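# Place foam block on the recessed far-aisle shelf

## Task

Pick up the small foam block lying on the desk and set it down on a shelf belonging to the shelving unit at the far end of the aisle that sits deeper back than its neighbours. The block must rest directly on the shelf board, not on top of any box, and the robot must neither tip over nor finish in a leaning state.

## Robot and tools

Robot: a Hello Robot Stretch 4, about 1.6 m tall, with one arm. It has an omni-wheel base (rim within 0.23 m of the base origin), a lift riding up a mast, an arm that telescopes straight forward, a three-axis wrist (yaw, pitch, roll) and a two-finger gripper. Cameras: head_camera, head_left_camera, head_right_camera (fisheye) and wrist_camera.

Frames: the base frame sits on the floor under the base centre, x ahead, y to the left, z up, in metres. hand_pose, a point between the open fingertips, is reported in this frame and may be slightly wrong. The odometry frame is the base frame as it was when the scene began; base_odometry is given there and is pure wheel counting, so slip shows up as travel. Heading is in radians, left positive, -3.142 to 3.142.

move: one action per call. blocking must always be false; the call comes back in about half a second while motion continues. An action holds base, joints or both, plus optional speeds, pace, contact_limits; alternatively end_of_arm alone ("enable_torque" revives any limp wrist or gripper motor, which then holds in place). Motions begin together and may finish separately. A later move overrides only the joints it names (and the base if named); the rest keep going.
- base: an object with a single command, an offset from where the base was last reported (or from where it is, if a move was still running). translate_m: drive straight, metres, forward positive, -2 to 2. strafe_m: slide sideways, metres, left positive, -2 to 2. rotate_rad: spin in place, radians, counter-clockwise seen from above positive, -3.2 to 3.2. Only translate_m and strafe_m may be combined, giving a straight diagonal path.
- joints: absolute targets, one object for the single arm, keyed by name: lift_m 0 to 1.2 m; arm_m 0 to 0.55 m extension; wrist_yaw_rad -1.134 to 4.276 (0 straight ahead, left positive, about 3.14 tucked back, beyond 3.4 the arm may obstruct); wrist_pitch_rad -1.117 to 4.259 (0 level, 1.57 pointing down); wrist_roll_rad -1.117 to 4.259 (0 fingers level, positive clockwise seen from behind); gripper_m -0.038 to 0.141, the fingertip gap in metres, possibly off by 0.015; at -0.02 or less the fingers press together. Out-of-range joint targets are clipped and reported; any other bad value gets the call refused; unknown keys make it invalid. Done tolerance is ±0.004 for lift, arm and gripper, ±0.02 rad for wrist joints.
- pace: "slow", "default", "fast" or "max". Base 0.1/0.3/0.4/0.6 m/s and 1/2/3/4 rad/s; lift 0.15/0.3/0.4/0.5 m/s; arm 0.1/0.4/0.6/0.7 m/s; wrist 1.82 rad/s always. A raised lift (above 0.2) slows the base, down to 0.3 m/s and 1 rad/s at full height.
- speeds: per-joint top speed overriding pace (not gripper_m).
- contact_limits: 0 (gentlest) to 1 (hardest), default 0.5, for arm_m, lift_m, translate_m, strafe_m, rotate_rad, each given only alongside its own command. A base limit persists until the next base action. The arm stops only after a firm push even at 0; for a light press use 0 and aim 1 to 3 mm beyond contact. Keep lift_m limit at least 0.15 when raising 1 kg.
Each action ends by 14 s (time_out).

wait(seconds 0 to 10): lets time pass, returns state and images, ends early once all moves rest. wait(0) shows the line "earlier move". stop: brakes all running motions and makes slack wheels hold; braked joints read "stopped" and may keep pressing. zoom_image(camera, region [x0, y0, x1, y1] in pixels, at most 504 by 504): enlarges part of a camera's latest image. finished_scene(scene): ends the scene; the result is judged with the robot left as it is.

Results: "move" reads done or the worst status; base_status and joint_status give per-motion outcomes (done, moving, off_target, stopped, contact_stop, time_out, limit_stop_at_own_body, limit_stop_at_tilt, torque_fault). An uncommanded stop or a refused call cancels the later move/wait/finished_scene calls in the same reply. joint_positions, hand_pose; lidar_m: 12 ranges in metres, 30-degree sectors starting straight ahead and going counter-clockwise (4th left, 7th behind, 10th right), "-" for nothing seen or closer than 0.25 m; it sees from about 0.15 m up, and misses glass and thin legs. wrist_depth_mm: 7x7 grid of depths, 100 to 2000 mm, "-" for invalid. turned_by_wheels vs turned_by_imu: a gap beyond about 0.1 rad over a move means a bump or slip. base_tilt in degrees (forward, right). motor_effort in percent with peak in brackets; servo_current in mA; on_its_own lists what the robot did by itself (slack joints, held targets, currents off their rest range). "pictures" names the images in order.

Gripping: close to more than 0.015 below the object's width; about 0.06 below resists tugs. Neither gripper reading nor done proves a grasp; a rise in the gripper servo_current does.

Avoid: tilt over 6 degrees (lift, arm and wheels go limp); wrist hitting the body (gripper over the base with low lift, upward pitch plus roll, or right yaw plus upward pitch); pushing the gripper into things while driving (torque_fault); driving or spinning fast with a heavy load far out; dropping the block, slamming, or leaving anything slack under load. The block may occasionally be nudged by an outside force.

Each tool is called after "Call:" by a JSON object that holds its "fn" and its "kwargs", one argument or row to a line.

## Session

Call:
{"fn": "move", "kwargs": {
  "cameras": ["all"],
  "blocking": false
}}

Scene clock: 0.00 s.
base_odometry: x=+0.000 y=+0.000 heading=+0.000
turned_by_wheels: +0.000
turned_by_imu: +0.000
base_tilt: forward=+0.3 right=+1.3
lidar_m: 2.07 2.07 2.46 1.38 1.39 1.68 2.12 2.13 1.58 1.40 1.41 2.39
base_status: not commanded
joint_positions: lift_m=+0.246 arm_m=+0.002 wrist_yaw_rad=+3.068 wrist_pitch_rad=+0.002 wrist_roll_rad=+0.000 gripper_m=+0.056
joint_status: not commanded
measured_speeds: all 0
motor_effort: lift_m=+20 arm_m=-4 wheel_0=+0 wheel_1=-1 wheel_2=+0
servo_current: wrist_yaw_rad=39 wrist_pitch_rad=46 wrist_roll_rad=26 gripper_m=39
hand_pose: x=-0.1080 y=+0.1084 z=+0.4236 quat_wxyz=(+0.037, -0.001, +0.000, +0.999) (m; base frame)
wrist_depth_mm: 135 139 - - - - - / 114 139 - - - - - / 117 140 - - - - - / 136 178 - - - - - / 1983 - - - - - - / 1430 1464 197 1255 1397 1537 1397 / 1025 878 1078 152 1042 1025 1098
pictures: head_camera, head_left_camera, head_right_camera, wrist_camera
camera_calibration:
wrist_camera: T_world_to_cam=[[0.121229, 0.991669, 0.0435412, -0.135586], [0.027947, 0.0404375, -0.998791, 0.474708], [-0.992231, 0.122299, -0.022812, 0.118862], [0, 0, 0, 1]] pos_world=[0.121109, 0.100724, 0.482749]

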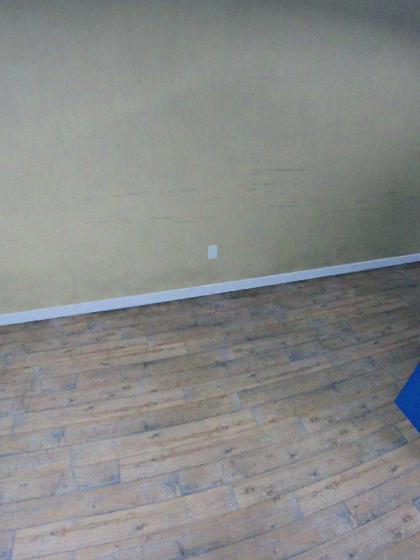

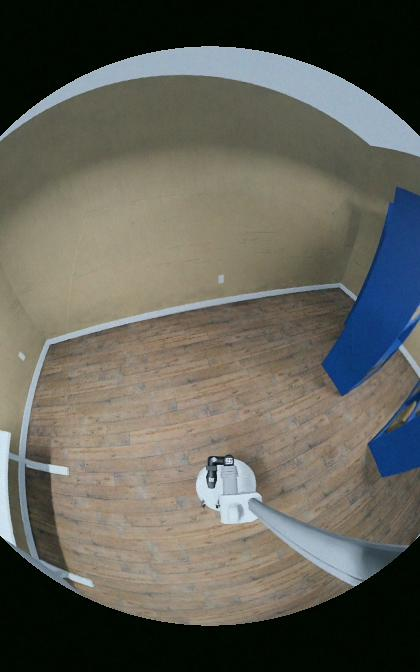

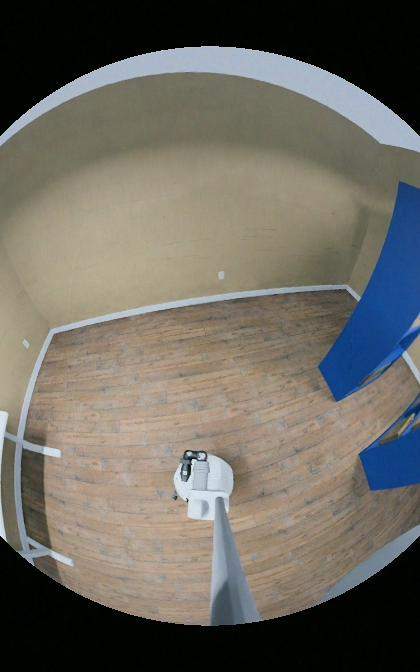

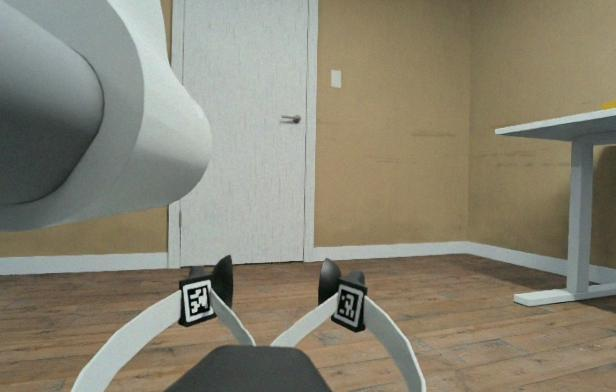

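Call:
{"fn": "move", "kwargs": {
  "base": {"rotate_rad": 1.82},
  "joints": {"lift_m": 1.1, "gripper_m": 0.13},
  "pace": "max",
  "cameras": [],
  "blocking": false
}}

Call:
{"fn": "wait", "kwargs": {
  "seconds": 1.0,
  "cameras": []
}}

Call:
{"fn": "move", "kwargs": {
  "joints": {"wrist_yaw_rad": 0},
  "cameras": [],
  "blocking": false
}}

Call:
{"fn": "wait", "kwargs": {
  "seconds": 1.0,
  "cameras": ["head_camera", "head_left_camera"]
}}

Call:
{"fn": "zoom_image", "kwargs": {
  "camera": "head_camera",
  "region": [60, 150, 360, 350]
}}

Scene clock: 13.13 s.
move: moving
base_odometry: x=+0.000 y=+0.000 heading=+0.505
turned_by_wheels: +0.505
turned_by_imu: +0.495
base_tilt: forward=+0.4 right=+1.5
lidar_m: 2.07 2.39 1.40 1.37 1.67 2.11 2.16 2.51 1.43 1.41 2.43 2.10
base_status: rotate_rad moving
joint_positions: lift_m=+0.376 arm_m=+0.002 wrist_yaw_rad=+3.068 wrist_pitch_rad=+0.002 wrist_roll_rad=+0.000 gripper_m=+0.076
joint_status: lift_m moving; gripper_m moving
measured_speeds: translate_m=+0.000 strafe_m=-0.001 rotate_rad=+1.915 lift_m=+0.495 arm_m=+0.000 wrist_yaw_rad=+0.000 wrist_pitch_rad=+0.000 wrist_roll_rad=+0.000
motor_effort: lift_m=+29(29) arm_m=-4(4) wheel_0=-10(11) wheel_1=-7(10) wheel_2=-12(12)
servo_current: wrist_yaw_rad=26(39) wrist_pitch_rad=46(59) wrist_roll_rad=26(33) gripper_m=72(91)
hand_pose: x=-0.1080 y=+0.1084 z=+0.5541 quat_wxyz=(+0.037, -0.001, +0.000, +0.999) (m; base frame)
wrist_depth_mm: 135 139 - - - - - / 116 139 - - - - - / 118 140 - - - - - / 137 181 - - - - - / - - - - - - - / 1756 1661 198 1863 195 1921 1921 / 1281 1098 1308 149 1255 1281 1336
pictures: none
No camera images: "cameras" was empty.

Scene clock: 14.13 s.
earlier move: moving
base_odometry: x=+0.000 y=+0.000 heading=+1.820
turned_by_wheels: +1.315
turned_by_imu: +1.300
base_tilt: forward=+0.4 right=+1.4
lidar_m: 1.37 1.46 2.21 2.10 2.24 1.44 1.37 1.44 2.15 2.07 2.16 2.28
base_status: rotate_rad moving
joint_positions: lift_m=+0.877 arm_m=+0.002 wrist_yaw_rad=+3.068 wrist_pitch_rad=+0.002 wrist_roll_rad=+0.000 gripper_m=+0.130
joint_status: lift_m moving; gripper_m moving
measured_speeds: translate_m=+0.000 strafe_m=+0.000 rotate_rad=+0.000 lift_m=+0.500 arm_m=+0.000 wrist_yaw_rad=+0.000 wrist_pitch_rad=+0.000 wrist_roll_rad=+0.000
motor_effort: lift_m=+27(29) arm_m=-4(4) wheel_0=-1(11) wheel_1=-1(10) wheel_2=+2(13)
servo_current: wrist_yaw_rad=33(46) wrist_pitch_rad=52(59) wrist_roll_rad=20(33) gripper_m=26(111)
hand_pose: x=-0.1080 y=+0.1084 z=+1.0543 quat_wxyz=(+0.037, -0.001, +0.000, +0.999) (m; base frame)
wrist_depth_mm: 118 138 - - - - - / 113 139 - - - - - / 118 140 276 - - - - / 136 168 - - - - - / - - - - - - - / - 188 - - 200 - - / - - 1863 - - - -
wait: 1.00 s; no rest
pictures: none
No camera images: "cameras" was empty.

Scene clock: 14.63 s.
move: moving
base_odometry: x=+0.000 y=+0.000 heading=+1.820
turned_by_wheels: +0.000
turned_by_imu: +0.000
base_tilt: forward=+0.2 right=+1.3
lidar_m: 1.37 1.45 2.21 2.11 2.24 1.46 1.40 1.40 2.15 2.06 2.17 2.29
base_status: done
joint_positions: lift_m=+1.080 arm_m=+0.002 wrist_yaw_rad=+2.465 wrist_pitch_rad=+0.002 wrist_roll_rad=+0.000 gripper_m=+0.130
joint_status: lift_m moving; wrist_yaw_rad moving; the others done
measured_speeds: translate_m=+0.000 strafe_m=+0.000 rotate_rad=+0.000 lift_m=+0.213 arm_m=+0.000 wrist_yaw_rad=-1.805 wrist_pitch_rad=+0.000 wrist_roll_rad=+0.000
motor_effort: lift_m=+24(27) arm_m=-4(4) wheel_0=-1(1) wheel_1=+0(0) wheel_2=+2(2)
servo_current: wrist_yaw_rad=65(124) wrist_pitch_rad=33(52) wrist_roll_rad=33(33) gripper_m=46(52)
hand_pose: x=+0.0030 y=+0.2487 z=+1.2581 quat_wxyz=(+0.332, -0.001, +0.000, +0.943) (m; base frame)
wrist_depth_mm: - - - - - - - / - - - - - - - / - - - - - - - / - - - - - - - / - 1430 - - - - - / - 195 - - 202 - - / - - - - - - -
pictures: none
No camera images: "cameras" was empty.

Scene clock: 15.63 s.
earlier move: moving
base_odometry: x=+0.000 y=+0.000 heading=+1.820
turned_by_wheels: +0.000
turned_by_imu: +0.000
base_tilt: forward=+0.3 right=+1.3
lidar_m: 1.36 1.45 2.19 2.12 2.23 1.43 1.40 1.42 2.15 2.08 2.16 2.28
base_status: done
joint_positions: lift_m=+1.100 arm_m=+0.002 wrist_yaw_rad=+0.662 wrist_pitch_rad=+0.002 wrist_roll_rad=+0.000 gripper_m=+0.130
joint_status: lift_m moving; wrist_yaw_rad moving; the others done
measured_speeds: translate_m=+0.000 strafe_m=+0.000 rotate_rad=+0.000 lift_m=+0.000 arm_m=+0.000 wrist_yaw_rad=-1.804 wrist_pitch_rad=+0.000 wrist_roll_rad=+0.000
motor_effort: lift_m=+23(27) arm_m=-4(4) wheel_0=-1(1) wheel_1=+0(0) wheel_2=+2(2)
servo_current: wrist_yaw_rad=104(124) wrist_pitch_rad=52(52) wrist_roll_rad=33(33) gripper_m=52(52)
hand_pose: x=+0.4544 y=+0.1082 z=+1.2773 quat_wxyz=(+0.946, +0.000, +0.001, +0.325) (m; base frame)
wrist_depth_mm: - - - - - - - / - - - - - - - / - - - - - - - / - - - - - - - / - - - - - - - / - - - - 202 - - / - - - - - - -
wait: 1.00 s; no rest
pictures: head_camera, head_left_camera

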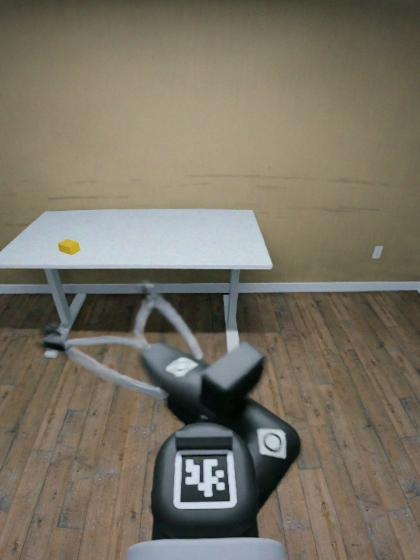

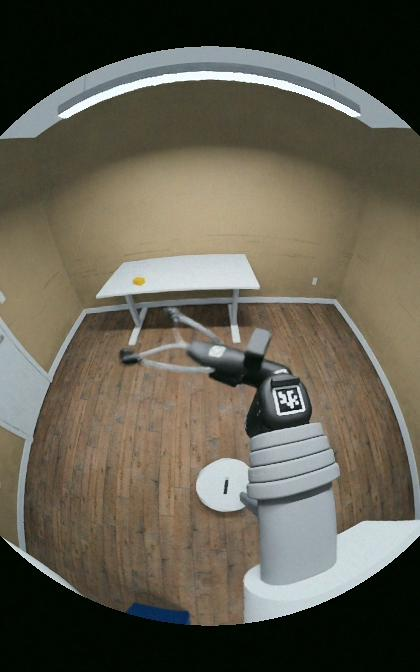

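Scaled by 1.680 from the camera's 420x560 image, which has a finer 1200x1600 frame.

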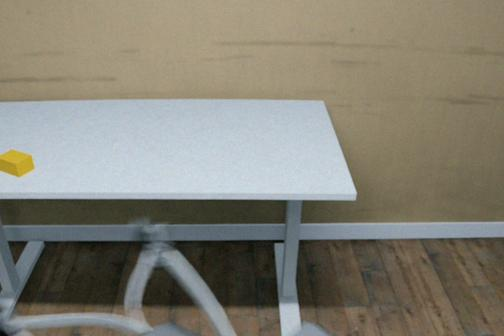

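Call:
{"fn": "move", "kwargs": {
  "base": {"translate_m": 0.87, "strafe_m": 0.81},
  "joints": {"arm_m": 0.4, "wrist_pitch_rad": 1.57, "lift_m": 1.1},
  "pace": "max",
  "cameras": ["head_camera"],
  "blocking": false
}}

Call:
{"fn": "zoom_image", "kwargs": {
  "camera": "head_camera",
  "region": [40, 220, 100, 280]
}}

Call:
{"fn": "wait", "kwargs": {
  "seconds": 6,
  "cameras": ["wrist_camera"]
}}

Scene clock: 25.60 s.
earlier move: done
move: moving
base_odometry: x=-0.031 y=+0.020 heading=+1.820
turned_by_wheels: +0.000
turned_by_imu: -0.001
base_tilt: forward=+0.3 right=+1.4
lidar_m: 1.34 1.43 2.14 2.07 2.21 1.50 1.46 1.45 2.18 2.11 2.19 1.40
base_status: translate_m moving; strafe_m moving
joint_positions: lift_m=+1.100 arm_m=+0.094 wrist_yaw_rad=+0.003 wrist_pitch_rad=+0.714 wrist_roll_rad=+0.000 gripper_m=+0.130
joint_status: lift_m moving; arm_m moving; wrist_pitch_rad moving; the others done
measured_speeds: translate_m=+0.103 strafe_m=+0.097 rotate_rad=+0.001 lift_m=+0.000 arm_m=+0.347 wrist_yaw_rad=+0.000 wrist_pitch_rad=+1.820 wrist_roll_rad=+0.000
motor_effort: lift_m=+22(24) arm_m=+8(9) wheel_0=-5(6) wheel_1=+10(11) wheel_2=-8(9)
servo_current: wrist_yaw_rad=33(39) wrist_pitch_rad=39(91) wrist_roll_rad=20(33) gripper_m=46(52)
hand_pose: x=+0.4829 y=-0.0867 z=+1.0890 quat_wxyz=(+0.937, -0.001, +0.349, +0.001) (m; base frame)
wrist_depth_mm: - - - - - - - / - - - - - - - / - - - - - - - / - - - - - - - / 1708 1708 1756 1756 1808 1808 1808 / 1499 1397 1464 1576 216 1537 1576 / 1281 1281 1366 - 1366 1366 1397
pictures: head_camera

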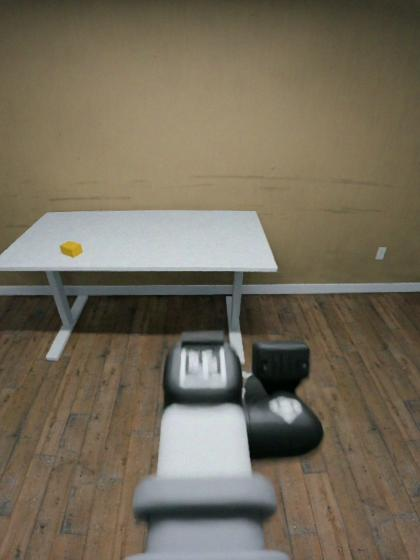

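Scaled by 8.400 from the camera's 420x560 image, which has a finer 1200x1600 frame.

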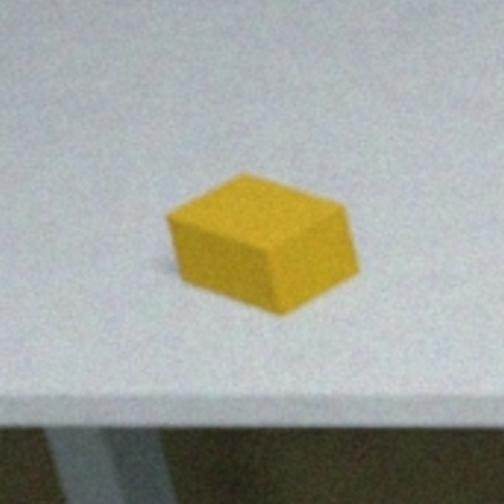

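Scene clock: 30.13 s.
earlier move: done
base_odometry: x=-0.999 y=+0.644 heading=+1.820
turned_by_wheels: +0.000
turned_by_imu: +0.002
base_tilt: forward=+0.5 right=+1.3
lidar_m: 0.52 0.57 1.39 1.30 1.36 1.89 2.25 2.51 2.99 2.87 0.77 0.53
base_status: done
joint_positions: lift_m=+1.100 arm_m=+0.400 wrist_yaw_rad=+0.003 wrist_pitch_rad=+1.568 wrist_roll_rad=+0.000 gripper_m=+0.130
joint_status: all done
measured_speeds: all 0
motor_effort: lift_m=+23(25) arm_m=+6(10) wheel_0=-4(6) wheel_1=+1(11) wheel_2=-1(10)
servo_current: wrist_yaw_rad=33(46) wrist_pitch_rad=26(91) wrist_roll_rad=33(39) gripper_m=52(59)
hand_pose: x=+0.5718 y=-0.0874 z=+0.9895 quat_wxyz=(+0.708, -0.001, +0.706, +0.001) (m; base frame)
wrist_depth_mm: - - - - - - - / - - - - - - - / - - - 397 - - - / - - - - - - - / 1205 1205 1229 1255 1229 - - / 1229 195 1229 1255 202 1255 1281 / 1205 1229 1118 - 1255 1281 1255
wait: 4.53 of 6 s (the move ended)
pictures: wrist_camera
camera_calibration:
wrist_camera: T_world_to_cam=[[0.0464391, -0.99776, 0.0481509, -0.184156], [-0.998761, -0.0455159, 0.0200971, 0.600176], [-0.0178604, -0.0490246, -0.998638, 1.22372], [0, 0, 0, 1]] pos_world=[0.62984, -0.0964332, 1.21886]

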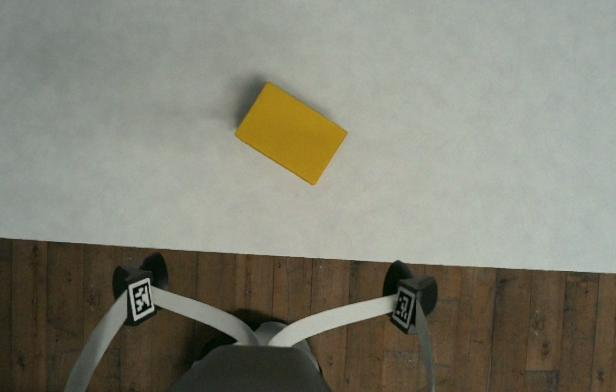

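Call:
{"fn": "move", "kwargs": {
  "joints": {"arm_m": 0.517, "wrist_roll_rad": -1.025, "lift_m": 1.0},
  "cameras": [],
  "blocking": false
}}

Call:
{"fn": "wait", "kwargs": {
  "seconds": 1.0,
  "cameras": ["wrist_camera"]
}}

Scene clock: 58.77 s.
move: moving
base_odometry: x=-0.999 y=+0.644 heading=+1.820
turned_by_wheels: +0.000
turned_by_imu: -0.001
base_tilt: forward=+0.5 right=+1.3
lidar_m: 0.52 0.53 1.38 1.30 1.36 1.90 2.26 2.50 3.00 2.86 0.75 0.57
base_status: not commanded
joint_positions: lift_m=+1.061 arm_m=+0.452 wrist_yaw_rad=+0.003 wrist_pitch_rad=+1.568 wrist_roll_rad=-0.595 gripper_m=+0.130
joint_status: lift_m moving; arm_m moving; wrist_roll_rad moving
measured_speeds: translate_m=+0.000 strafe_m=+0.000 rotate_rad=+0.000 lift_m=-0.149 arm_m=+0.198 wrist_yaw_rad=+0.000 wrist_pitch_rad=+0.000 wrist_roll_rad=-1.761
motor_effort: lift_m=+11(22) arm_m=+7(9) wheel_0=-4(4) wheel_1=+1(1) wheel_2=-1(1)
servo_current: wrist_yaw_rad=33(46) wrist_pitch_rad=20(52) wrist_roll_rad=65(85) gripper_m=52(52)
hand_pose: x=+0.6241 y=-0.0874 z=+0.9510 quat_wxyz=(+0.677, -0.208, +0.675, +0.208) (m; base frame)
wrist_depth_mm: - - - - - - - / - - - - - - - / - - - 362 - - - / 1160 - - 364 - - - / 1160 1182 - - - - - / 1182 205 1025 173 196 - - / 1160 960 976 - - - -
pictures: none
No camera images: "cameras" was empty.

Scene clock: 59.70 s.
earlier move: done
base_odometry: x=-0.999 y=+0.644 heading=+1.820
turned_by_wheels: +0.000
turned_by_imu: +0.000
base_tilt: forward=+0.4 right=+1.3
lidar_m: 0.52 0.58 1.35 1.28 1.36 1.90 2.25 2.46 3.03 2.88 0.74 0.56
base_status: not commanded
joint_positions: lift_m=+1.000 arm_m=+0.517 wrist_yaw_rad=+0.003 wrist_pitch_rad=+1.568 wrist_roll_rad=-1.023 gripper_m=+0.130
joint_status: all done
measured_speeds: all 0
motor_effort: lift_m=+14(22) arm_m=+7(11) wheel_0=-4(4) wheel_1=+1(1) wheel_2=-1(1)
servo_current: wrist_yaw_rad=39(46) wrist_pitch_rad=33(52) wrist_roll_rad=33(85) gripper_m=39(52)
hand_pose: x=+0.6887 y=-0.0874 z=+0.8902 quat_wxyz=(+0.617, -0.347, +0.615, +0.347) (m; base frame)
wrist_depth_mm: - - - - - - - / - - - - - - - / 1118 - - - - - - / 1098 - - 298 - - - / 891 946 297 298 - - - / 891 195 182 300 195 - - / 891 1118 - - - - -
wait: 0.93 of 1 s (the move ended)
pictures: wrist_camera
camera_calibration:
wrist_camera: T_world_to_cam=[[0.87581, -0.480024, 0.0503313, -0.712656], [-0.481476, -0.876193, 0.0216205, 0.288768], [0.0337216, -0.0431688, -0.998499, 1.09157], [0, 0, 0, 1]] pos_world=[0.726377, -0.0419537, 1.11956]

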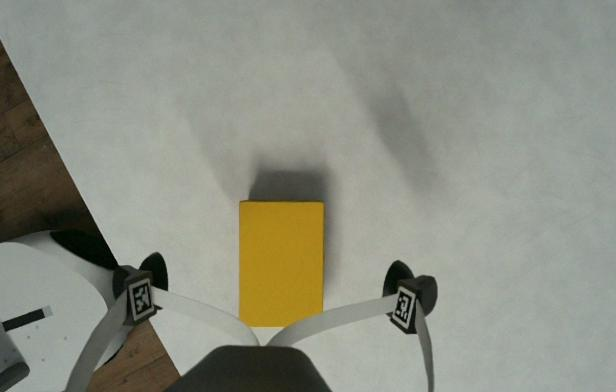

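Call:
{"fn": "move", "kwargs": {
  "joints": {"lift_m": 0.913},
  "speeds": {"lift_m": 0.14},
  "contact_limits": {"lift_m": 0.3},
  "cameras": [],
  "blocking": false
}}

Call:
{"fn": "wait", "kwargs": {
  "seconds": 0.7,
  "cameras": ["wrist_camera"]
}}

Call:
{"fn": "move", "kwargs": {
  "joints": {"gripper_m": 0.025},
  "cameras": [],
  "blocking": false
}}

Call:
{"fn": "wait", "kwargs": {
  "seconds": 1.3,
  "cameras": []
}}

Call:
{"fn": "move", "kwargs": {
  "joints": {"lift_m": 1.1},
  "cameras": [],
  "blocking": false
}}

Call:
{"fn": "wait", "kwargs": {
  "seconds": 0.6,
  "cameras": ["wrist_camera"]
}}

Scene clock: 73.50 s.
move: moving
base_odometry: x=-0.999 y=+0.644 heading=+1.820
turned_by_wheels: +0.000
turned_by_imu: -0.001
base_tilt: forward=+0.5 right=+1.6
lidar_m: 0.53 0.55 1.38 1.27 1.38 1.87 2.24 2.47 3.02 2.87 0.74 0.53
base_status: not commanded
joint_positions: lift_m=+0.961 arm_m=+0.517 wrist_yaw_rad=+0.003 wrist_pitch_rad=+1.568 wrist_roll_rad=-1.023 gripper_m=+0.130
joint_status: lift_m moving
measured_speeds: translate_m=+0.000 strafe_m=+0.000 rotate_rad=+0.000 lift_m=-0.141 arm_m=+0.000 wrist_yaw_rad=+0.000 wrist_pitch_rad=+0.000 wrist_roll_rad=+0.000
motor_effort: lift_m=+13(15) arm_m=+7(7) wheel_0=-4(4) wheel_1=+1(1) wheel_2=-1(1)
servo_current: wrist_yaw_rad=39(46) wrist_pitch_rad=33(46) wrist_roll_rad=33(33) gripper_m=46(46)
contact_limits: lift_m 0.3
hand_pose: x=+0.6887 y=-0.0874 z=+0.8513 quat_wxyz=(+0.617, -0.347, +0.615, +0.347) (m; base frame)
wrist_depth_mm: - - - - - - - / - - - - - - - / - - - - - - - / 1060 - - 264 - - - / 866 - 264 265 - - - / 866 195 182 266 195 - - / 866 1078 - - - - -
pictures: none
No camera images: "cameras" was empty.

Scene clock: 74.20 s.
earlier move: moving
base_odometry: x=-0.999 y=+0.644 heading=+1.820
turned_by_wheels: +0.000
turned_by_imu: +0.000
base_tilt: forward=+0.4 right=+1.4
lidar_m: 0.54 0.56 1.37 1.29 1.34 1.90 2.23 2.48 2.96 2.87 0.74 0.54
base_status: not commanded
joint_positions: lift_m=+0.913 arm_m=+0.517 wrist_yaw_rad=+0.003 wrist_pitch_rad=+1.568 wrist_roll_rad=-1.023 gripper_m=+0.130
joint_status: lift_m moving
measured_speeds: all 0
motor_effort: lift_m=+14(16) arm_m=+7(7) wheel_0=-4(4) wheel_1=+1(1) wheel_2=-1(1)
servo_current: wrist_yaw_rad=33(46) wrist_pitch_rad=39(52) wrist_roll_rad=33(33) gripper_m=39(52)
contact_limits: lift_m 0.3
hand_pose: x=+0.6887 y=-0.0874 z=+0.8032 quat_wxyz=(+0.617, -0.347, +0.615, +0.347) (m; base frame)
wrist_depth_mm: - - - - - - - / - - - - - - - / - - - - - - - / - - - 210 - - - / 820 - 209 211 - - - / 809 188 210 211 195 - - / 809 - - - - - -
wait: 0.70 s; no rest
pictures: wrist_camera
camera_calibration:
wrist_camera: T_world_to_cam=[[0.87581, -0.480024, 0.0503313, -0.708277], [-0.481476, -0.876193, 0.0216205, 0.290649], [0.0337216, -0.0431688, -0.998499, 1.0047], [0, 0, 0, 1]] pos_world=[0.726377, -0.0419537, 1.03256]

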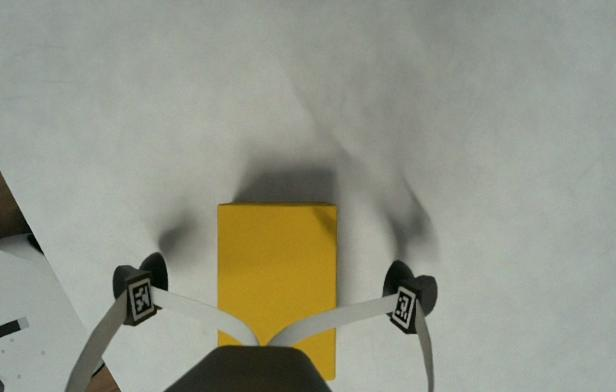

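Scene clock: 74.70 s.
move: moving
base_odometry: x=-0.999 y=+0.644 heading=+1.820
turned_by_wheels: +0.000
turned_by_imu: +0.000
base_tilt: forward=+0.3 right=+1.4
lidar_m: 0.53 0.55 1.38 1.29 1.37 1.89 2.24 2.49 3.01 2.87 0.75 0.54
base_status: not commanded
joint_positions: lift_m=+0.913 arm_m=+0.517 wrist_yaw_rad=+0.003 wrist_pitch_rad=+1.568 wrist_roll_rad=-1.023 gripper_m=+0.116
joint_status: gripper_m moving; the others done
measured_speeds: all 0
motor_effort: lift_m=+14(14) arm_m=+7(7) wheel_0=-4(4) wheel_1=+1(1) wheel_2=-1(1)
servo_current: wrist_yaw_rad=33(39) wrist_pitch_rad=33(52) wrist_roll_rad=33(33) gripper_m=98(117)
contact_limits: lift_m 0.3
hand_pose: x=+0.6887 y=-0.0874 z=+0.8032 quat_wxyz=(+0.617, -0.347, +0.615, +0.347) (m; base frame)
wrist_depth_mm: - - - - - - - / - - - - - - - / - - - - - - - / - - - 211 - - - / 820 - 210 211 - - - / 809 185 210 211 192 - - / 809 - - - - - -
pictures: none
No camera images: "cameras" was empty.

Scene clock: 76.00 s.
earlier move: moving
base_odometry: x=-0.999 y=+0.644 heading=+1.820
turned_by_wheels: +0.000
turned_by_imu: +0.000
base_tilt: forward=+0.4 right=+1.4
lidar_m: 0.53 0.56 1.39 1.26 1.37 1.90 2.23 2.49 3.01 2.87 0.74 0.56
base_status: not commanded
joint_positions: lift_m=+0.913 arm_m=+0.517 wrist_yaw_rad=+0.003 wrist_pitch_rad=+1.568 wrist_roll_rad=-1.023 gripper_m=+0.026
joint_status: gripper_m moving; the others done
measured_speeds: all 0
motor_effort: lift_m=+14(14) arm_m=+7(7) wheel_0=-4(4) wheel_1=+1(1) wheel_2=-1(1)
servo_current: wrist_yaw_rad=39(46) wrist_pitch_rad=39(52) wrist_roll_rad=26(39) gripper_m=104(195)
contact_limits: lift_m 0.3
hand_pose: x=+0.6887 y=-0.0874 z=+0.8032 quat_wxyz=(+0.617, -0.347, +0.615, +0.347) (m; base frame)
wrist_depth_mm: - - - - - - - / - - - - - - - / - - - - - - - / - - - 196 - - - / 809 - 196 196 - - - / 809 178 196 197 183 - - / 820 - - 140 - - -
wait: 1.30 s; no rest
pictures: none
No camera images: "cameras" was empty.

Scene clock: 76.50 s.
move: moving
base_odometry: x=-0.999 y=+0.644 heading=+1.820
turned_by_wheels: +0.000
turned_by_imu: +0.000
base_tilt: forward=+0.3 right=+1.3
lidar_m: 0.51 0.57 1.41 1.27 1.38 1.90 2.24 2.49 3.02 2.86 0.73 0.55
base_status: not commanded
joint_positions: lift_m=+0.952 arm_m=+0.517 wrist_yaw_rad=+0.003 wrist_pitch_rad=+1.568 wrist_roll_rad=-1.023 gripper_m=+0.026
joint_status: lift_m moving; the others done
measured_speeds: translate_m=+0.000 strafe_m=+0.000 rotate_rad=+0.000 lift_m=+0.149 arm_m=+0.000 wrist_yaw_rad=+0.000 wrist_pitch_rad=+0.000 wrist_roll_rad=+0.000
motor_effort: lift_m=+26(27) arm_m=+7(7) wheel_0=-4(4) wheel_1=+1(1) wheel_2=-1(1)
servo_current: wrist_yaw_rad=39(39) wrist_pitch_rad=39(46) wrist_roll_rad=26(39) gripper_m=111(111)
hand_pose: x=+0.6887 y=-0.0874 z=+0.8417 quat_wxyz=(+0.617, -0.347, +0.615, +0.347) (m; base frame)
wrist_depth_mm: - - - - - - - / - - - - - - - / - - - - - - - / 1060 - - 197 - - - / 854 - 195 197 - - - / 854 179 195 197 183 - - / 842 1060 - 140 - - -
pictures: none
No camera images: "cameras" was empty.

Scene clock: 77.10 s.
earlier move: moving
base_odometry: x=-0.999 y=+0.644 heading=+1.820
turned_by_wheels: +0.000
turned_by_imu: +0.000
base_tilt: forward=+0.2 right=+1.4
lidar_m: 0.51 0.55 1.40 1.29 1.39 1.90 2.25 2.50 3.02 2.88 0.76 0.55
base_status: not commanded
joint_positions: lift_m=+1.067 arm_m=+0.517 wrist_yaw_rad=+0.003 wrist_pitch_rad=+1.568 wrist_roll_rad=-1.023 gripper_m=+0.026
joint_status: lift_m moving; the others done
measured_speeds: translate_m=+0.000 strafe_m=+0.000 rotate_rad=+0.000 lift_m=+0.145 arm_m=+0.000 wrist_yaw_rad=+0.000 wrist_pitch_rad=+0.000 wrist_roll_rad=+0.000
motor_effort: lift_m=+26(27) arm_m=+7(7) wheel_0=-4(4) wheel_1=+1(1) wheel_2=-1(1)
servo_current: wrist_yaw_rad=26(46) wrist_pitch_rad=20(59) wrist_roll_rad=33(39) gripper_m=104(111)
hand_pose: x=+0.6887 y=-0.0874 z=+0.9567 quat_wxyz=(+0.617, -0.347, +0.615, +0.347) (m; base frame)
wrist_depth_mm: - - - - - - - / 1160 - - - - - - / 1182 - - - - - - / 1182 1182 - 196 - - - / 960 1060 196 196 - - - / 976 183 196 197 183 - - / 960 1182 1182 140 - - -
wait: 0.60 s; no rest
pictures: wrist_camera
camera_calibration:
wrist_camera: T_world_to_cam=[[0.87581, -0.480024, 0.0503313, -0.715998], [-0.481476, -0.876193, 0.0216205, 0.287332], [0.0337216, -0.0431688, -0.998499, 1.15787], [0, 0, 0, 1]] pos_world=[0.726377, -0.0419537, 1.18596]

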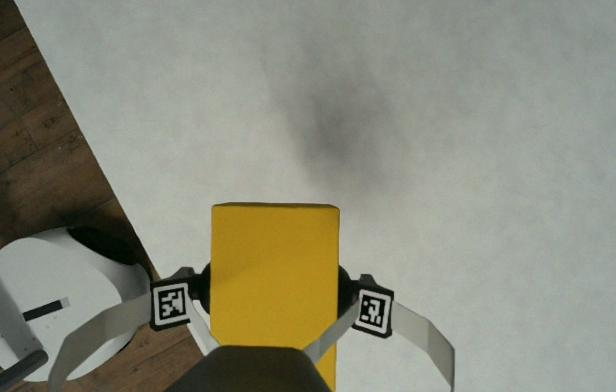

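Call:
{"fn": "move", "kwargs": {
  "base": {"translate_m": -0.95, "strafe_m": -0.776},
  "joints": {"arm_m": 0.0, "wrist_roll_rad": 0, "lift_m": 1.1},
  "pace": "max",
  "cameras": [],
  "blocking": false
}}

Call:
{"fn": "wait", "kwargs": {
  "seconds": 6,
  "cameras": []
}}

Call:
{"fn": "move", "kwargs": {
  "base": {"rotate_rad": -3.14},
  "pace": "max",
  "cameras": [],
  "blocking": false
}}

Call:
{"fn": "wait", "kwargs": {
  "seconds": 4,
  "cameras": ["head_camera", "head_right_camera"]
}}

Scene clock: 96.03 s.
earlier move: done
move: moving
base_odometry: x=-0.969 y=+0.621 heading=+1.820
turned_by_wheels: +0.000
turned_by_imu: -0.001
base_tilt: forward=+0.3 right=+1.4
lidar_m: 0.53 0.58 1.41 1.29 1.36 1.94 2.23 2.46 2.95 2.85 0.82 0.58
base_status: translate_m moving; strafe_m moving
joint_positions: lift_m=+1.100 arm_m=+0.425 wrist_yaw_rad=+0.003 wrist_pitch_rad=+1.568 wrist_roll_rad=-0.338 gripper_m=+0.026
joint_status: lift_m moving; arm_m moving; wrist_roll_rad moving
joint sent to its limit — arm_m, lower limit.
measured_speeds: translate_m=-0.113 strafe_m=-0.092 rotate_rad=+0.001 lift_m=+0.000 arm_m=-0.347 wrist_yaw_rad=+0.000 wrist_pitch_rad=+0.000 wrist_roll_rad=+1.760
motor_effort: lift_m=+24(25) arm_m=-7(11) wheel_0=+4(4) wheel_1=-8(9) wheel_2=+9(9)
servo_current: wrist_yaw_rad=39(39) wrist_pitch_rad=52(52) wrist_roll_rad=72(111) gripper_m=104(111)
hand_pose: x=+0.5974 y=-0.0874 z=+0.9894 quat_wxyz=(+0.698, -0.120, +0.696, +0.120) (m; base frame)
wrist_depth_mm: - - - - - - - / - - - - - - - / - - - - - - - / 1205 1205 - 197 - - - / 1205 1229 195 196 - - - / 1205 184 195 197 183 - - / 1205 1008 991 140 1255 1255 -
pictures: none
No camera images: "cameras" was empty.

Scene clock: 100.67 s.
earlier move: done
base_odometry: x=-0.013 y=-0.086 heading=+1.820
turned_by_wheels: +0.000
turned_by_imu: -0.004
base_tilt: forward=+0.2 right=+1.4
lidar_m: 1.44 1.53 2.17 2.07 2.20 1.39 1.33 1.33 2.22 2.10 2.18 2.37
base_status: done
joint_positions: lift_m=+1.100 arm_m=+0.002 wrist_yaw_rad=+0.003 wrist_pitch_rad=+1.568 wrist_roll_rad=-0.001 gripper_m=+0.026
joint_status: all done
joint sent to its limit — arm_m, lower limit.
measured_speeds: all 0
motor_effort: lift_m=+23(25) arm_m=-6(11) wheel_0=+2(6) wheel_1=+0(10) wheel_2=-1(10)
servo_current: wrist_yaw_rad=33(46) wrist_pitch_rad=39(52) wrist_roll_rad=26(111) gripper_m=117(117)
hand_pose: x=+0.1743 y=-0.0874 z=+0.9895 quat_wxyz=(+0.708, -0.002, +0.706, +0.002) (m; base frame)
wrist_depth_mm: 1205 1205 1229 1205 1229 1229 1255 / 1229 1205 1255 1229 1229 1255 1255 / 1205 1205 1255 1229 1255 1229 1255 / 1205 1229 1229 1229 1229 1281 1255 / 1205 1205 196 196 1229 1255 1255 / 1205 184 196 196 185 1255 1255 / 1205 1205 1229 140 1255 1281 1281
wait: 4.63 of 6 s (the move ended)
pictures: none
No camera images: "cameras" was empty.

Scene clock: 101.17 s.
move: moving
base_odometry: x=-0.013 y=-0.086 heading=+1.650
turned_by_wheels: -0.170
turned_by_imu: -0.168
base_tilt: forward=+0.4 right=+1.3
lidar_m: 1.45 1.47 1.85 2.08 2.11 1.42 1.36 1.33 2.35 2.11 2.11 2.53
base_status: rotate_rad moving
joint_positions: lift_m=+1.100 arm_m=+0.002 wrist_yaw_rad=+0.003 wrist_pitch_rad=+1.568 wrist_roll_rad=-0.001 gripper_m=+0.026
joint_status: not commanded
measured_speeds: translate_m=-0.001 strafe_m=-0.002 rotate_rad=-0.652 lift_m=+0.000 arm_m=+0.000 wrist_yaw_rad=+0.000 wrist_pitch_rad=+0.000 wrist_roll_rad=+0.000
motor_effort: lift_m=+23(24) arm_m=-6(6) wheel_0=+5(7) wheel_1=+5(6) wheel_2=+6(7)
servo_current: wrist_yaw_rad=33(46) wrist_pitch_rad=52(52) wrist_roll_rad=26(33) gripper_m=104(111)
hand_pose: x=+0.1743 y=-0.0874 z=+0.9895 quat_wxyz=(+0.708, -0.002, +0.706, +0.002) (m; base frame)
wrist_depth_mm: 1205 1229 1205 1229 1229 1229 1255 / 1229 1229 1229 1229 1255 1255 1255 / 1205 1205 1205 1205 1229 1255 1255 / 1229 1205 1229 1229 1229 1255 1255 / 1205 1229 196 196 1255 1229 1255 / 1182 184 196 197 186 1281 1255 / 1205 1255 1229 141 1281 1281 1281
pictures: none
No camera images: "cameras" was empty.

Scene clock: 104.37 s.
earlier move: done
base_odometry: x=-0.013 y=-0.086 heading=-1.320
turned_by_wheels: -2.969
turned_by_imu: -2.932
base_tilt: forward=+0.4 right=+1.5
lidar_m: 1.34 1.36 2.20 2.11 2.22 1.56 1.45 1.53 2.14 2.05 2.15 1.33
base_status: done
joint_positions: lift_m=+1.100 arm_m=+0.002 wrist_yaw_rad=+0.003 wrist_pitch_rad=+1.568 wrist_roll_rad=-0.001 gripper_m=+0.026
joint_status: not commanded
measured_speeds: all 0
motor_effort: lift_m=+22(24) arm_m=-6(7) wheel_0=+3(8) wheel_1=+2(8) wheel_2=+3(7)
servo_current: wrist_yaw_rad=39(46) wrist_pitch_rad=39(59) wrist_roll_rad=26(39) gripper_m=111(111)
hand_pose: x=+0.1743 y=-0.0874 z=+0.9896 quat_wxyz=(+0.708, -0.002, +0.706, +0.002) (m; base frame)
wrist_depth_mm: 1205 1182 1229 1229 1229 1229 1229 / 1205 1229 1229 1255 1229 1255 1229 / 1205 1205 1229 1255 1255 1255 1255 / 1205 1205 1255 1229 1255 1255 1255 / 1205 1205 196 196 1229 1281 1255 / 1205 184 195 197 185 1255 1281 / 1205 1205 1205 140 1255 1281 1281
wait: 3.20 of 4 s (the move ended)
pictures: head_camera, head_right_camera

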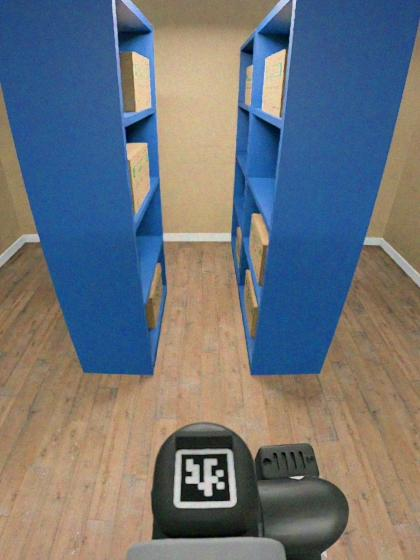

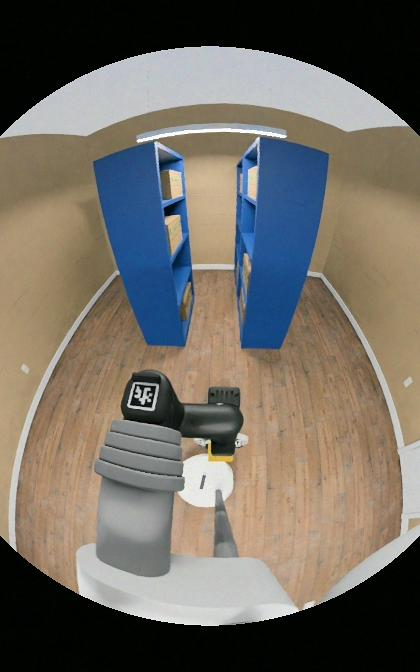

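Call:
{"fn": "move", "kwargs": {
  "base": {"translate_m": 2.0, "strafe_m": 0.01},
  "pace": "max",
  "cameras": [],
  "blocking": false
}}

Call:
{"fn": "wait", "kwargs": {
  "seconds": 8,
  "cameras": []
}}

Call:
{"fn": "move", "kwargs": {
  "base": {"translate_m": 0.59, "strafe_m": 0.01},
  "pace": "max",
  "cameras": ["head_camera"],
  "blocking": false
}}

Call:
{"fn": "wait", "kwargs": {
  "seconds": 5,
  "cameras": ["head_left_camera"]
}}

Scene clock: 119.90 s.
move: moving
base_odometry: x=-0.004 y=-0.120 heading=-1.320
turned_by_wheels: +0.000
turned_by_imu: -0.001
base_tilt: forward=+0.4 right=+1.1
lidar_m: 1.30 1.32 2.18 2.10 2.23 1.55 1.51 1.58 2.14 2.06 2.18 1.31
base_status: translate_m moving; strafe_m moving
joint_positions: lift_m=+1.100 arm_m=+0.002 wrist_yaw_rad=+0.003 wrist_pitch_rad=+1.568 wrist_roll_rad=-0.001 gripper_m=+0.026
joint_status: not commanded
measured_speeds: translate_m=+0.136 strafe_m=+0.001 rotate_rad=-0.006 lift_m=+0.000 arm_m=+0.000 wrist_yaw_rad=+0.000 wrist_pitch_rad=+0.000 wrist_roll_rad=+0.000
motor_effort: lift_m=+22(22) arm_m=-6(6) wheel_0=+5(7) wheel_1=+5(6) wheel_2=-10(10)
servo_current: wrist_yaw_rad=52(52) wrist_pitch_rad=46(46) wrist_roll_rad=26(33) gripper_m=104(111)
hand_pose: x=+0.1743 y=-0.0874 z=+0.9896 quat_wxyz=(+0.708, -0.002, +0.706, +0.002) (m; base frame)
wrist_depth_mm: 1205 1229 1205 1229 1255 1255 1281 / 1205 1205 1205 1229 1229 1229 1255 / 1205 1229 1229 1229 1255 1281 1281 / 1205 1205 1229 1229 1255 1281 1255 / 1205 1229 196 196 1281 1255 1229 / 1205 185 196 196 185 1255 1281 / 1205 1229 1229 140 1255 1281 1281
pictures: none
No camera images: "cameras" was empty.

Scene clock: 126.93 s.
earlier move: done
base_odometry: x=+0.494 y=-2.020 heading=-1.319
turned_by_wheels: +0.000
turned_by_imu: -0.003
base_tilt: forward=+0.5 right=+1.4
lidar_m: 1.16 1.03 0.27 0.26 0.26 0.41 - 0.44 0.30 0.29 0.32 0.48
base_status: done
joint_positions: lift_m=+1.100 arm_m=+0.002 wrist_yaw_rad=+0.003 wrist_pitch_rad=+1.568 wrist_roll_rad=-0.001 gripper_m=+0.026
joint_status: not commanded
measured_speeds: all 0
motor_effort: lift_m=+22(22) arm_m=-6(6) wheel_0=+3(7) wheel_1=+1(8) wheel_2=+1(11)
servo_current: wrist_yaw_rad=46(52) wrist_pitch_rad=39(59) wrist_roll_rad=26(39) gripper_m=98(111)
hand_pose: x=+0.1743 y=-0.0874 z=+0.9896 quat_wxyz=(+0.708, -0.002, +0.706, +0.002) (m; base frame)
wrist_depth_mm: 1205 1205 1229 1229 1042 - - / 1205 1205 1229 1229 1025 - - / 1205 1229 1229 1229 1098 445 343 / - 1078 1229 1229 1229 - - / - 904 196 197 - - - / - 182 196 197 184 - - / - 931 1229 140 891 512 544
wait: 7.03 of 8 s (the move ended)
pictures: none
No camera images: "cameras" was empty.

Scene clock: 127.43 s.
move: moving
base_odometry: x=+0.504 y=-2.055 heading=-1.319
turned_by_wheels: +0.000
turned_by_imu: +0.000
base_tilt: forward=+0.4 right=+1.4
lidar_m: 1.12 1.02 0.27 0.25 0.27 0.41 - 0.45 0.32 0.28 0.30 0.45
base_status: translate_m moving; strafe_m moving
joint_positions: lift_m=+1.100 arm_m=+0.002 wrist_yaw_rad=+0.003 wrist_pitch_rad=+1.568 wrist_roll_rad=-0.001 gripper_m=+0.026
joint_status: not commanded
measured_speeds: translate_m=+0.135 strafe_m=+0.002 rotate_rad=-0.002 lift_m=+0.000 arm_m=+0.000 wrist_yaw_rad=+0.000 wrist_pitch_rad=+0.000 wrist_roll_rad=+0.000
motor_effort: lift_m=+22(22) arm_m=-6(6) wheel_0=+6(7) wheel_1=+4(7) wheel_2=-8(10)
servo_current: wrist_yaw_rad=39(39) wrist_pitch_rad=39(46) wrist_roll_rad=26(33) gripper_m=98(111)
hand_pose: x=+0.1743 y=-0.0874 z=+0.9896 quat_wxyz=(+0.708, -0.002, +0.706, +0.002) (m; base frame)
wrist_depth_mm: 1229 1205 1229 1255 1042 - - / 1205 1229 1229 1229 1025 - - / 1229 1205 1205 1229 1008 - - / - 1229 1229 1229 1255 508 370 / - 976 196 196 - - - / - 183 196 196 183 - - / - 904 1229 140 891 559 603
pictures: head_camera

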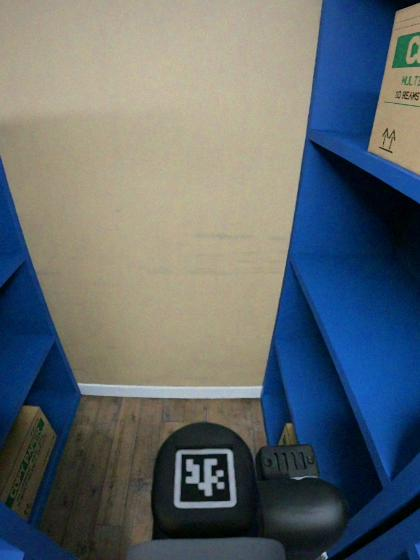

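Scene clock: 130.20 s.
earlier move: done
base_odometry: x=+0.651 y=-2.589 heading=-1.319
turned_by_wheels: +0.000
turned_by_imu: -0.001
base_tilt: forward=+0.2 right=+1.4
lidar_m: 0.57 0.63 0.71 0.68 0.45 0.39 1.10 0.48 0.34 0.30 0.32 0.47
base_status: done
joint_positions: lift_m=+1.100 arm_m=+0.002 wrist_yaw_rad=+0.003 wrist_pitch_rad=+1.568 wrist_roll_rad=-0.001 gripper_m=+0.026
joint_status: not commanded
measured_speeds: all 0
motor_effort: lift_m=+22(22) arm_m=-6(6) wheel_0=+2(7) wheel_1=+0(8) wheel_2=+2(11)
servo_current: wrist_yaw_rad=33(46) wrist_pitch_rad=46(59) wrist_roll_rad=26(33) gripper_m=111(117)
hand_pose: x=+0.1743 y=-0.0874 z=+0.9896 quat_wxyz=(+0.708, -0.002, +0.706, +0.002) (m; base frame)
wrist_depth_mm: - - - - - 668 668 / 1205 1205 1229 1205 - - - / 1182 1229 1205 1229 1229 - - / 1182 1229 1229 1229 1025 - - / 1229 1229 196 196 891 - - / 1229 183 196 197 186 - - / - - 1229 140 891 - -
wait: 2.77 of 5 s (the move ended)
pictures: head_left_camera

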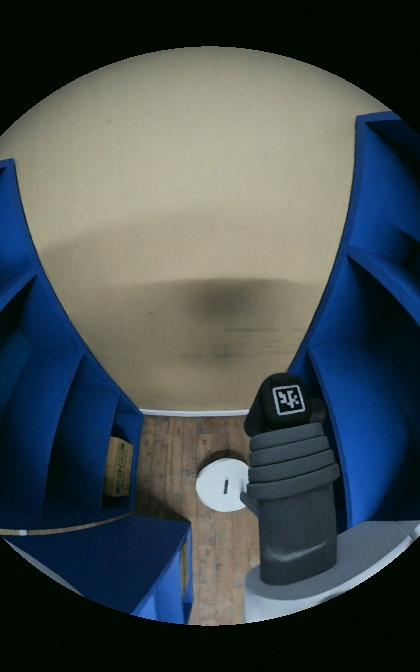

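Call:
{"fn": "move", "kwargs": {
  "base": {"rotate_rad": 1.57},
  "joints": {"lift_m": 1.0},
  "pace": "max",
  "cameras": [],
  "blocking": false
}}

Call:
{"fn": "wait", "kwargs": {
  "seconds": 2,
  "cameras": []
}}

Call:
{"fn": "move", "kwargs": {
  "joints": {"wrist_pitch_rad": 0, "lift_m": 0.93},
  "cameras": ["head_camera"],
  "blocking": false
}}

Call:
{"fn": "wait", "kwargs": {
  "seconds": 0.7,
  "cameras": ["wrist_camera"]
}}

Scene clock: 139.00 s.
move: moving
base_odometry: x=+0.651 y=-2.589 heading=-1.149
turned_by_wheels: +0.169
turned_by_imu: +0.166
base_tilt: forward=+0.4 right=+1.4
lidar_m: 0.57 0.67 0.69 0.68 0.39 0.44 0.85 0.41 0.33 0.30 0.34 0.57
base_status: rotate_rad moving
joint_positions: lift_m=+1.008 arm_m=+0.002 wrist_yaw_rad=+0.003 wrist_pitch_rad=+1.568 wrist_roll_rad=-0.001 gripper_m=+0.026
joint_status: lift_m moving
measured_speeds: translate_m=+0.000 strafe_m=+0.000 rotate_rad=+0.646 lift_m=-0.138 arm_m=+0.000 wrist_yaw_rad=+0.000 wrist_pitch_rad=+0.000 wrist_roll_rad=+0.000
motor_effort: lift_m=+15(20) arm_m=-6(6) wheel_0=-7(7) wheel_1=-4(5) wheel_2=-8(8)
servo_current: wrist_yaw_rad=46(46) wrist_pitch_rad=33(46) wrist_roll_rad=33(33) gripper_m=104(117)
hand_pose: x=+0.1743 y=-0.0874 z=+0.8974 quat_wxyz=(+0.708, -0.002, +0.706, +0.002) (m; base frame)
wrist_depth_mm: 1098 1118 - - - 627 564 / 1098 1160 1118 1138 1160 - - / 1118 1118 1138 1138 1160 - - / 1138 1118 1138 1138 1160 - - / 1118 1138 196 196 960 798 - / 1118 184 196 197 185 - - / - 1138 1138 140 809 - -
pictures: none
No camera images: "cameras" was empty.

Scene clock: 141.00 s.
earlier move: done
base_odometry: x=+0.651 y=-2.589 heading=+0.251
turned_by_wheels: +1.400
turned_by_imu: +1.382
base_tilt: forward=+0.2 right=+1.4
lidar_m: 0.67 0.46 0.40 1.02 0.48 0.36 0.34 0.36 0.47 0.56 0.61 0.72
base_status: done
joint_positions: lift_m=+1.000 arm_m=+0.002 wrist_yaw_rad=+0.003 wrist_pitch_rad=+1.568 wrist_roll_rad=-0.001 gripper_m=+0.026
joint_status: all done
measured_speeds: all 0
motor_effort: lift_m=+16(20) arm_m=-6(6) wheel_0=-2(7) wheel_1=-2(7) wheel_2=-2(8)
servo_current: wrist_yaw_rad=33(46) wrist_pitch_rad=33(52) wrist_roll_rad=26(33) gripper_m=104(117)
hand_pose: x=+0.1743 y=-0.0874 z=+0.8901 quat_wxyz=(+0.708, -0.002, +0.706, +0.002) (m; base frame)
wrist_depth_mm: - - 1118 1138 1138 1098 - / - - 1118 1118 1138 1118 - / - 1118 1118 1138 1138 1138 - / 1098 1118 1138 1118 1138 1138 - / 1118 1118 196 196 1138 1138 - / 1098 184 196 197 186 - - / 1118 1118 1118 140 1160 - -
wait: 2.00 s; at rest by 1.97 s
pictures: none
No camera images: "cameras" was empty.

Scene clock: 141.50 s.
move: moving
base_odometry: x=+0.651 y=-2.589 heading=+0.251
turned_by_wheels: +0.000
turned_by_imu: +0.000
base_tilt: forward=+0.3 right=+1.4
lidar_m: 0.67 0.44 0.40 1.02 0.48 0.36 0.35 0.37 0.47 0.57 0.61 0.72
base_status: not commanded
joint_positions: lift_m=+0.961 arm_m=+0.002 wrist_yaw_rad=+0.003 wrist_pitch_rad=+0.958 wrist_roll_rad=-0.001 gripper_m=+0.026
joint_status: lift_m moving; wrist_pitch_rad moving
measured_speeds: translate_m=+0.000 strafe_m=+0.000 rotate_rad=+0.000 lift_m=-0.141 arm_m=+0.000 wrist_yaw_rad=+0.000 wrist_pitch_rad=-1.812 wrist_roll_rad=+0.000
motor_effort: lift_m=+13(16) arm_m=-6(6) wheel_0=-2(2) wheel_1=-2(3) wheel_2=-2(2)
servo_current: wrist_yaw_rad=26(52) wrist_pitch_rad=91(104) wrist_roll_rad=26(33) gripper_m=104(111)
hand_pose: x=+0.3396 y=-0.0869 z=+0.9038 quat_wxyz=(+0.888, -0.001, +0.461, +0.002) (m; base frame)
wrist_depth_mm: 517 - - - - 946 - / - - - - - 842 - / - 750 778 768 768 768 723 / - - 931 931 - 917 - / - - 196 196 1205 1160 - / - 178 196 197 185 - - / - 1042 1025 140 1060 1025 -
pictures: head_camera

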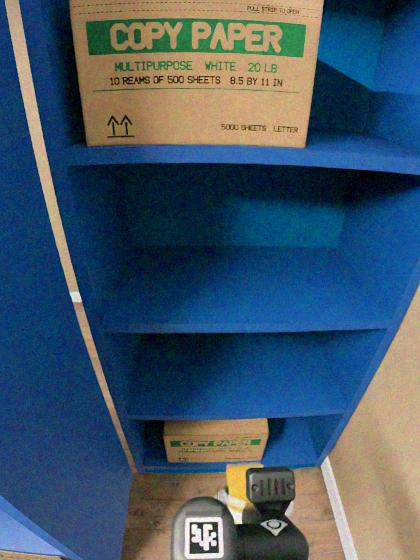

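Scene clock: 142.20 s.
earlier move: moving
base_odometry: x=+0.651 y=-2.589 heading=+0.251
turned_by_wheels: +0.000
turned_by_imu: +0.000
base_tilt: forward=+0.3 right=+1.3
lidar_m: 0.67 0.44 0.41 1.01 0.46 0.36 0.34 0.34 0.48 0.58 0.61 0.72
base_status: not commanded
joint_positions: lift_m=+0.930 arm_m=+0.002 wrist_yaw_rad=+0.003 wrist_pitch_rad=+0.007 wrist_roll_rad=-0.001 gripper_m=+0.026
joint_status: lift_m moving; wrist_pitch_rad moving
measured_speeds: translate_m=+0.000 strafe_m=+0.000 rotate_rad=+0.000 lift_m=+0.000 arm_m=+0.000 wrist_yaw_rad=+0.000 wrist_pitch_rad=-0.024 wrist_roll_rad=+0.000
motor_effort: lift_m=+16(16) arm_m=-6(6) wheel_0=-2(2) wheel_1=-2(3) wheel_2=-2(2)
servo_current: wrist_yaw_rad=33(52) wrist_pitch_rad=59(137) wrist_roll_rad=26(33) gripper_m=111(117)
hand_pose: x=+0.4620 y=-0.0865 z=+1.1066 quat_wxyz=(+1.000, -0.001, +0.003, +0.002) (m; base frame)
wrist_depth_mm: 504 - - - - - - / 488 - - - - - - / 488 - - - - 931 - / 496 - - 197 - - - / 492 - 195 196 - - - / 488 177 195 196 183 - - / 496 - - 140 - 946 -
wait: 0.70 s; no rest
pictures: wrist_camera
camera_calibration:
wrist_camera: T_world_to_cam=[[-0.0447395, -0.997974, 0.0452328, -0.138491], [-0.0297087, -0.043929, -0.998593, 1.16801], [0.998557, -0.0460203, -0.0276831, -0.205022], [0, 0, 0, 1]] pos_world=[0.233231, -0.0963358, 1.16696]

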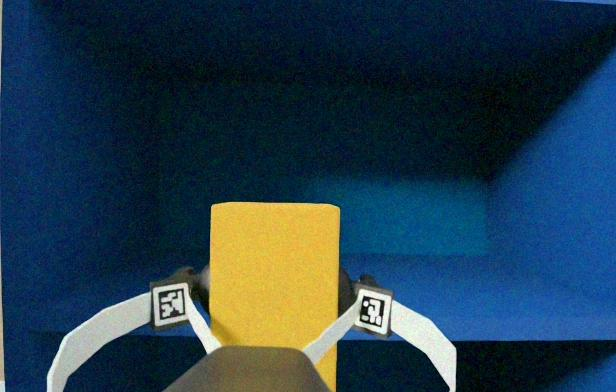

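Call:
{"fn": "move", "kwargs": {
  "joints": {"arm_m": 0.38, "lift_m": 0.915},
  "contact_limits": {"arm_m": 0.2},
  "cameras": [],
  "blocking": false
}}

Call:
{"fn": "wait", "kwargs": {
  "seconds": 1.3,
  "cameras": []
}}

Call:
{"fn": "move", "kwargs": {
  "joints": {"lift_m": 0.88},
  "speeds": {"lift_m": 0.1},
  "contact_limits": {"lift_m": 0.0},
  "cameras": [],
  "blocking": false
}}

Call:
{"fn": "wait", "kwargs": {
  "seconds": 0.4,
  "cameras": ["head_camera", "wrist_camera"]
}}

Scene clock: 150.00 s.
earlier move: done
move: moving
base_odometry: x=+0.651 y=-2.589 heading=+0.251
turned_by_wheels: +0.000
turned_by_imu: -0.001
base_tilt: forward=+0.5 right=+1.2
lidar_m: 0.69 0.47 0.40 1.00 0.49 0.36 0.34 0.34 0.48 0.57 0.61 0.70
base_status: not commanded
joint_positions: lift_m=+0.915 arm_m=+0.054 wrist_yaw_rad=+0.003 wrist_pitch_rad=+0.006 wrist_roll_rad=-0.001 gripper_m=+0.026
joint_status: lift_m moving; arm_m moving; the others done
measured_speeds: translate_m=+0.000 strafe_m=+0.000 rotate_rad=+0.000 lift_m=+0.000 arm_m=+0.198 wrist_yaw_rad=+0.000 wrist_pitch_rad=+0.000 wrist_roll_rad=+0.000
motor_effort: lift_m=+13(16) arm_m=+9(9) wheel_0=-2(2) wheel_1=-2(3) wheel_2=-2(2)
servo_current: wrist_yaw_rad=33(39) wrist_pitch_rad=52(65) wrist_roll_rad=26(33) gripper_m=111(111)
contact_limits: arm_m 0.2
hand_pose: x=+0.5140 y=-0.0865 z=+1.0918 quat_wxyz=(+1.000, -0.001, +0.003, +0.002) (m; base frame)
wrist_depth_mm: 492 - - - - - - / 500 - - - - - - / 500 - - - - 904 - / 508 - - 196 - 891 - / 508 - 196 197 - - - / 445 179 195 197 183 459 455 / 508 - - 140 - 917 -
pictures: none
No camera images: "cameras" was empty.

Scene clock: 151.30 s.
earlier move: moving
base_odometry: x=+0.651 y=-2.589 heading=+0.251
turned_by_wheels: +0.000
turned_by_imu: +0.000
base_tilt: forward=+0.5 right=+1.3
lidar_m: 0.66 0.44 0.40 1.02 0.47 0.35 0.33 0.35 0.47 0.57 0.59 0.72
base_status: not commanded
joint_positions: lift_m=+0.915 arm_m=+0.376 wrist_yaw_rad=+0.003 wrist_pitch_rad=+0.006 wrist_roll_rad=-0.001 gripper_m=+0.026
joint_status: lift_m moving; arm_m moving; the others done
measured_speeds: translate_m=+0.000 strafe_m=+0.000 rotate_rad=+0.000 lift_m=+0.000 arm_m=+0.059 wrist_yaw_rad=+0.000 wrist_pitch_rad=+0.000 wrist_roll_rad=+0.000
motor_effort: lift_m=+14(16) arm_m=+7(11) wheel_0=-2(2) wheel_1=-2(3) wheel_2=-2(2)
servo_current: wrist_yaw_rad=33(46) wrist_pitch_rad=52(65) wrist_roll_rad=26(33) gripper_m=104(117)
contact_limits: arm_m 0.2
hand_pose: x=+0.8358 y=-0.0865 z=+1.0918 quat_wxyz=(+1.000, -0.001, +0.003, +0.002) (m; base frame)
wrist_depth_mm: 530 554 564 564 564 564 564 / 508 564 564 564 559 564 569 / 517 564 569 569 564 569 569 / 521 569 569 569 569 564 574 / 517 569 196 196 574 569 574 / 410 179 196 197 186 439 439 / 304 310 317 140 325 306 347
wait: 1.30 s; no rest
pictures: none
No camera images: "cameras" was empty.

Scene clock: 151.80 s.
move: moving
base_odometry: x=+0.651 y=-2.589 heading=+0.251
turned_by_wheels: +0.000
turned_by_imu: +0.000
base_tilt: forward=+0.4 right=+1.5
lidar_m: 0.67 0.44 0.40 1.03 0.50 0.36 0.34 0.34 0.48 0.58 0.58 0.72
base_status: not commanded
joint_positions: lift_m=+0.885 arm_m=+0.380 wrist_yaw_rad=+0.003 wrist_pitch_rad=+0.006 wrist_roll_rad=-0.001 gripper_m=+0.026
joint_status: lift_m moving; arm_m moving
measured_speeds: translate_m=+0.000 strafe_m=+0.000 rotate_rad=+0.000 lift_m=-0.056 arm_m=+0.000 wrist_yaw_rad=+0.000 wrist_pitch_rad=+0.000 wrist_roll_rad=+0.000
motor_effort: lift_m=+15(15) arm_m=+4(10) wheel_0=-2(2) wheel_1=-2(3) wheel_2=-2(2)
servo_current: wrist_yaw_rad=39(39) wrist_pitch_rad=52(52) wrist_roll_rad=33(33) gripper_m=98(111)
contact_limits: arm_m 0.2; lift_m 0
hand_pose: x=+0.8393 y=-0.0865 z=+1.0612 quat_wxyz=(+1.000, -0.001, +0.003, +0.002) (m; base frame)
wrist_depth_mm: 525 554 559 559 559 559 554 / 512 554 559 554 559 559 559 / 512 559 559 564 564 564 559 / 517 564 564 564 564 564 569 / 517 564 196 196 569 569 569 / 362 183 195 196 186 392 392 / 248 255 258 140 266 250 285
pictures: none
No camera images: "cameras" was empty.

Scene clock: 152.20 s.
earlier move: moving
base_odometry: x=+0.651 y=-2.589 heading=+0.251
turned_by_wheels: +0.000
turned_by_imu: +0.000
base_tilt: forward=+0.3 right=+1.3
lidar_m: 0.68 0.44 0.40 1.04 0.51 0.34 0.33 0.34 0.49 0.56 0.58 0.72
base_status: not commanded
joint_positions: lift_m=+0.880 arm_m=+0.380 wrist_yaw_rad=+0.003 wrist_pitch_rad=+0.006 wrist_roll_rad=-0.001 gripper_m=+0.026
joint_status: lift_m moving; arm_m moving
measured_speeds: all 0
motor_effort: lift_m=+15(15) arm_m=+8(10) wheel_0=-2(2) wheel_1=-2(3) wheel_2=-2(2)
servo_current: wrist_yaw_rad=33(46) wrist_pitch_rad=52(52) wrist_roll_rad=33(33) gripper_m=104(117)
contact_limits: arm_m 0.2; lift_m 0
hand_pose: x=+0.8393 y=-0.0865 z=+1.0568 quat_wxyz=(+1.000, -0.001, +0.003, +0.002) (m; base frame)
wrist_depth_mm: 525 559 559 554 559 564 559 / 512 559 559 554 564 564 564 / 512 559 559 564 559 569 564 / 517 564 564 559 564 564 569 / 521 564 196 196 569 569 569 / 343 182 195 197 187 373 375 / 236 241 245 140 252 237 270
wait: 0.40 s; no rest
pictures: head_camera, wrist_camera
camera_calibration:
wrist_camera: T_world_to_cam=[[-0.044767, -0.997974, 0.0452065, -0.119303], [-0.0291094, -0.0439296, -0.99861, 1.12894], [0.998573, -0.0460207, -0.0270839, -0.583842], [0, 0, 0, 1]] pos_world=[0.610531, -0.0963358, 1.11695]

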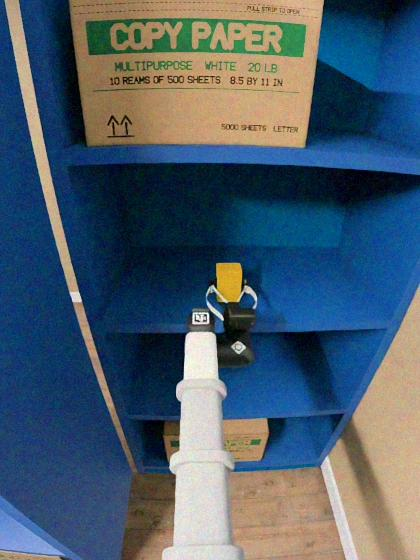

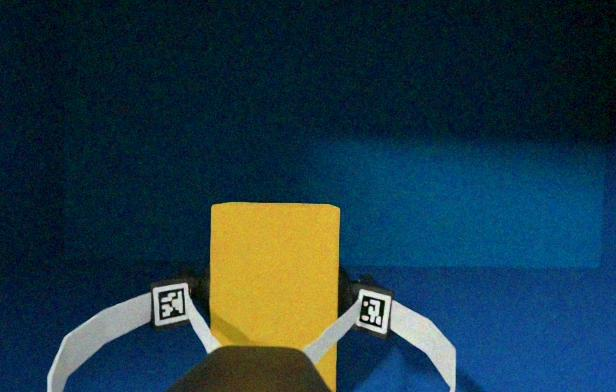

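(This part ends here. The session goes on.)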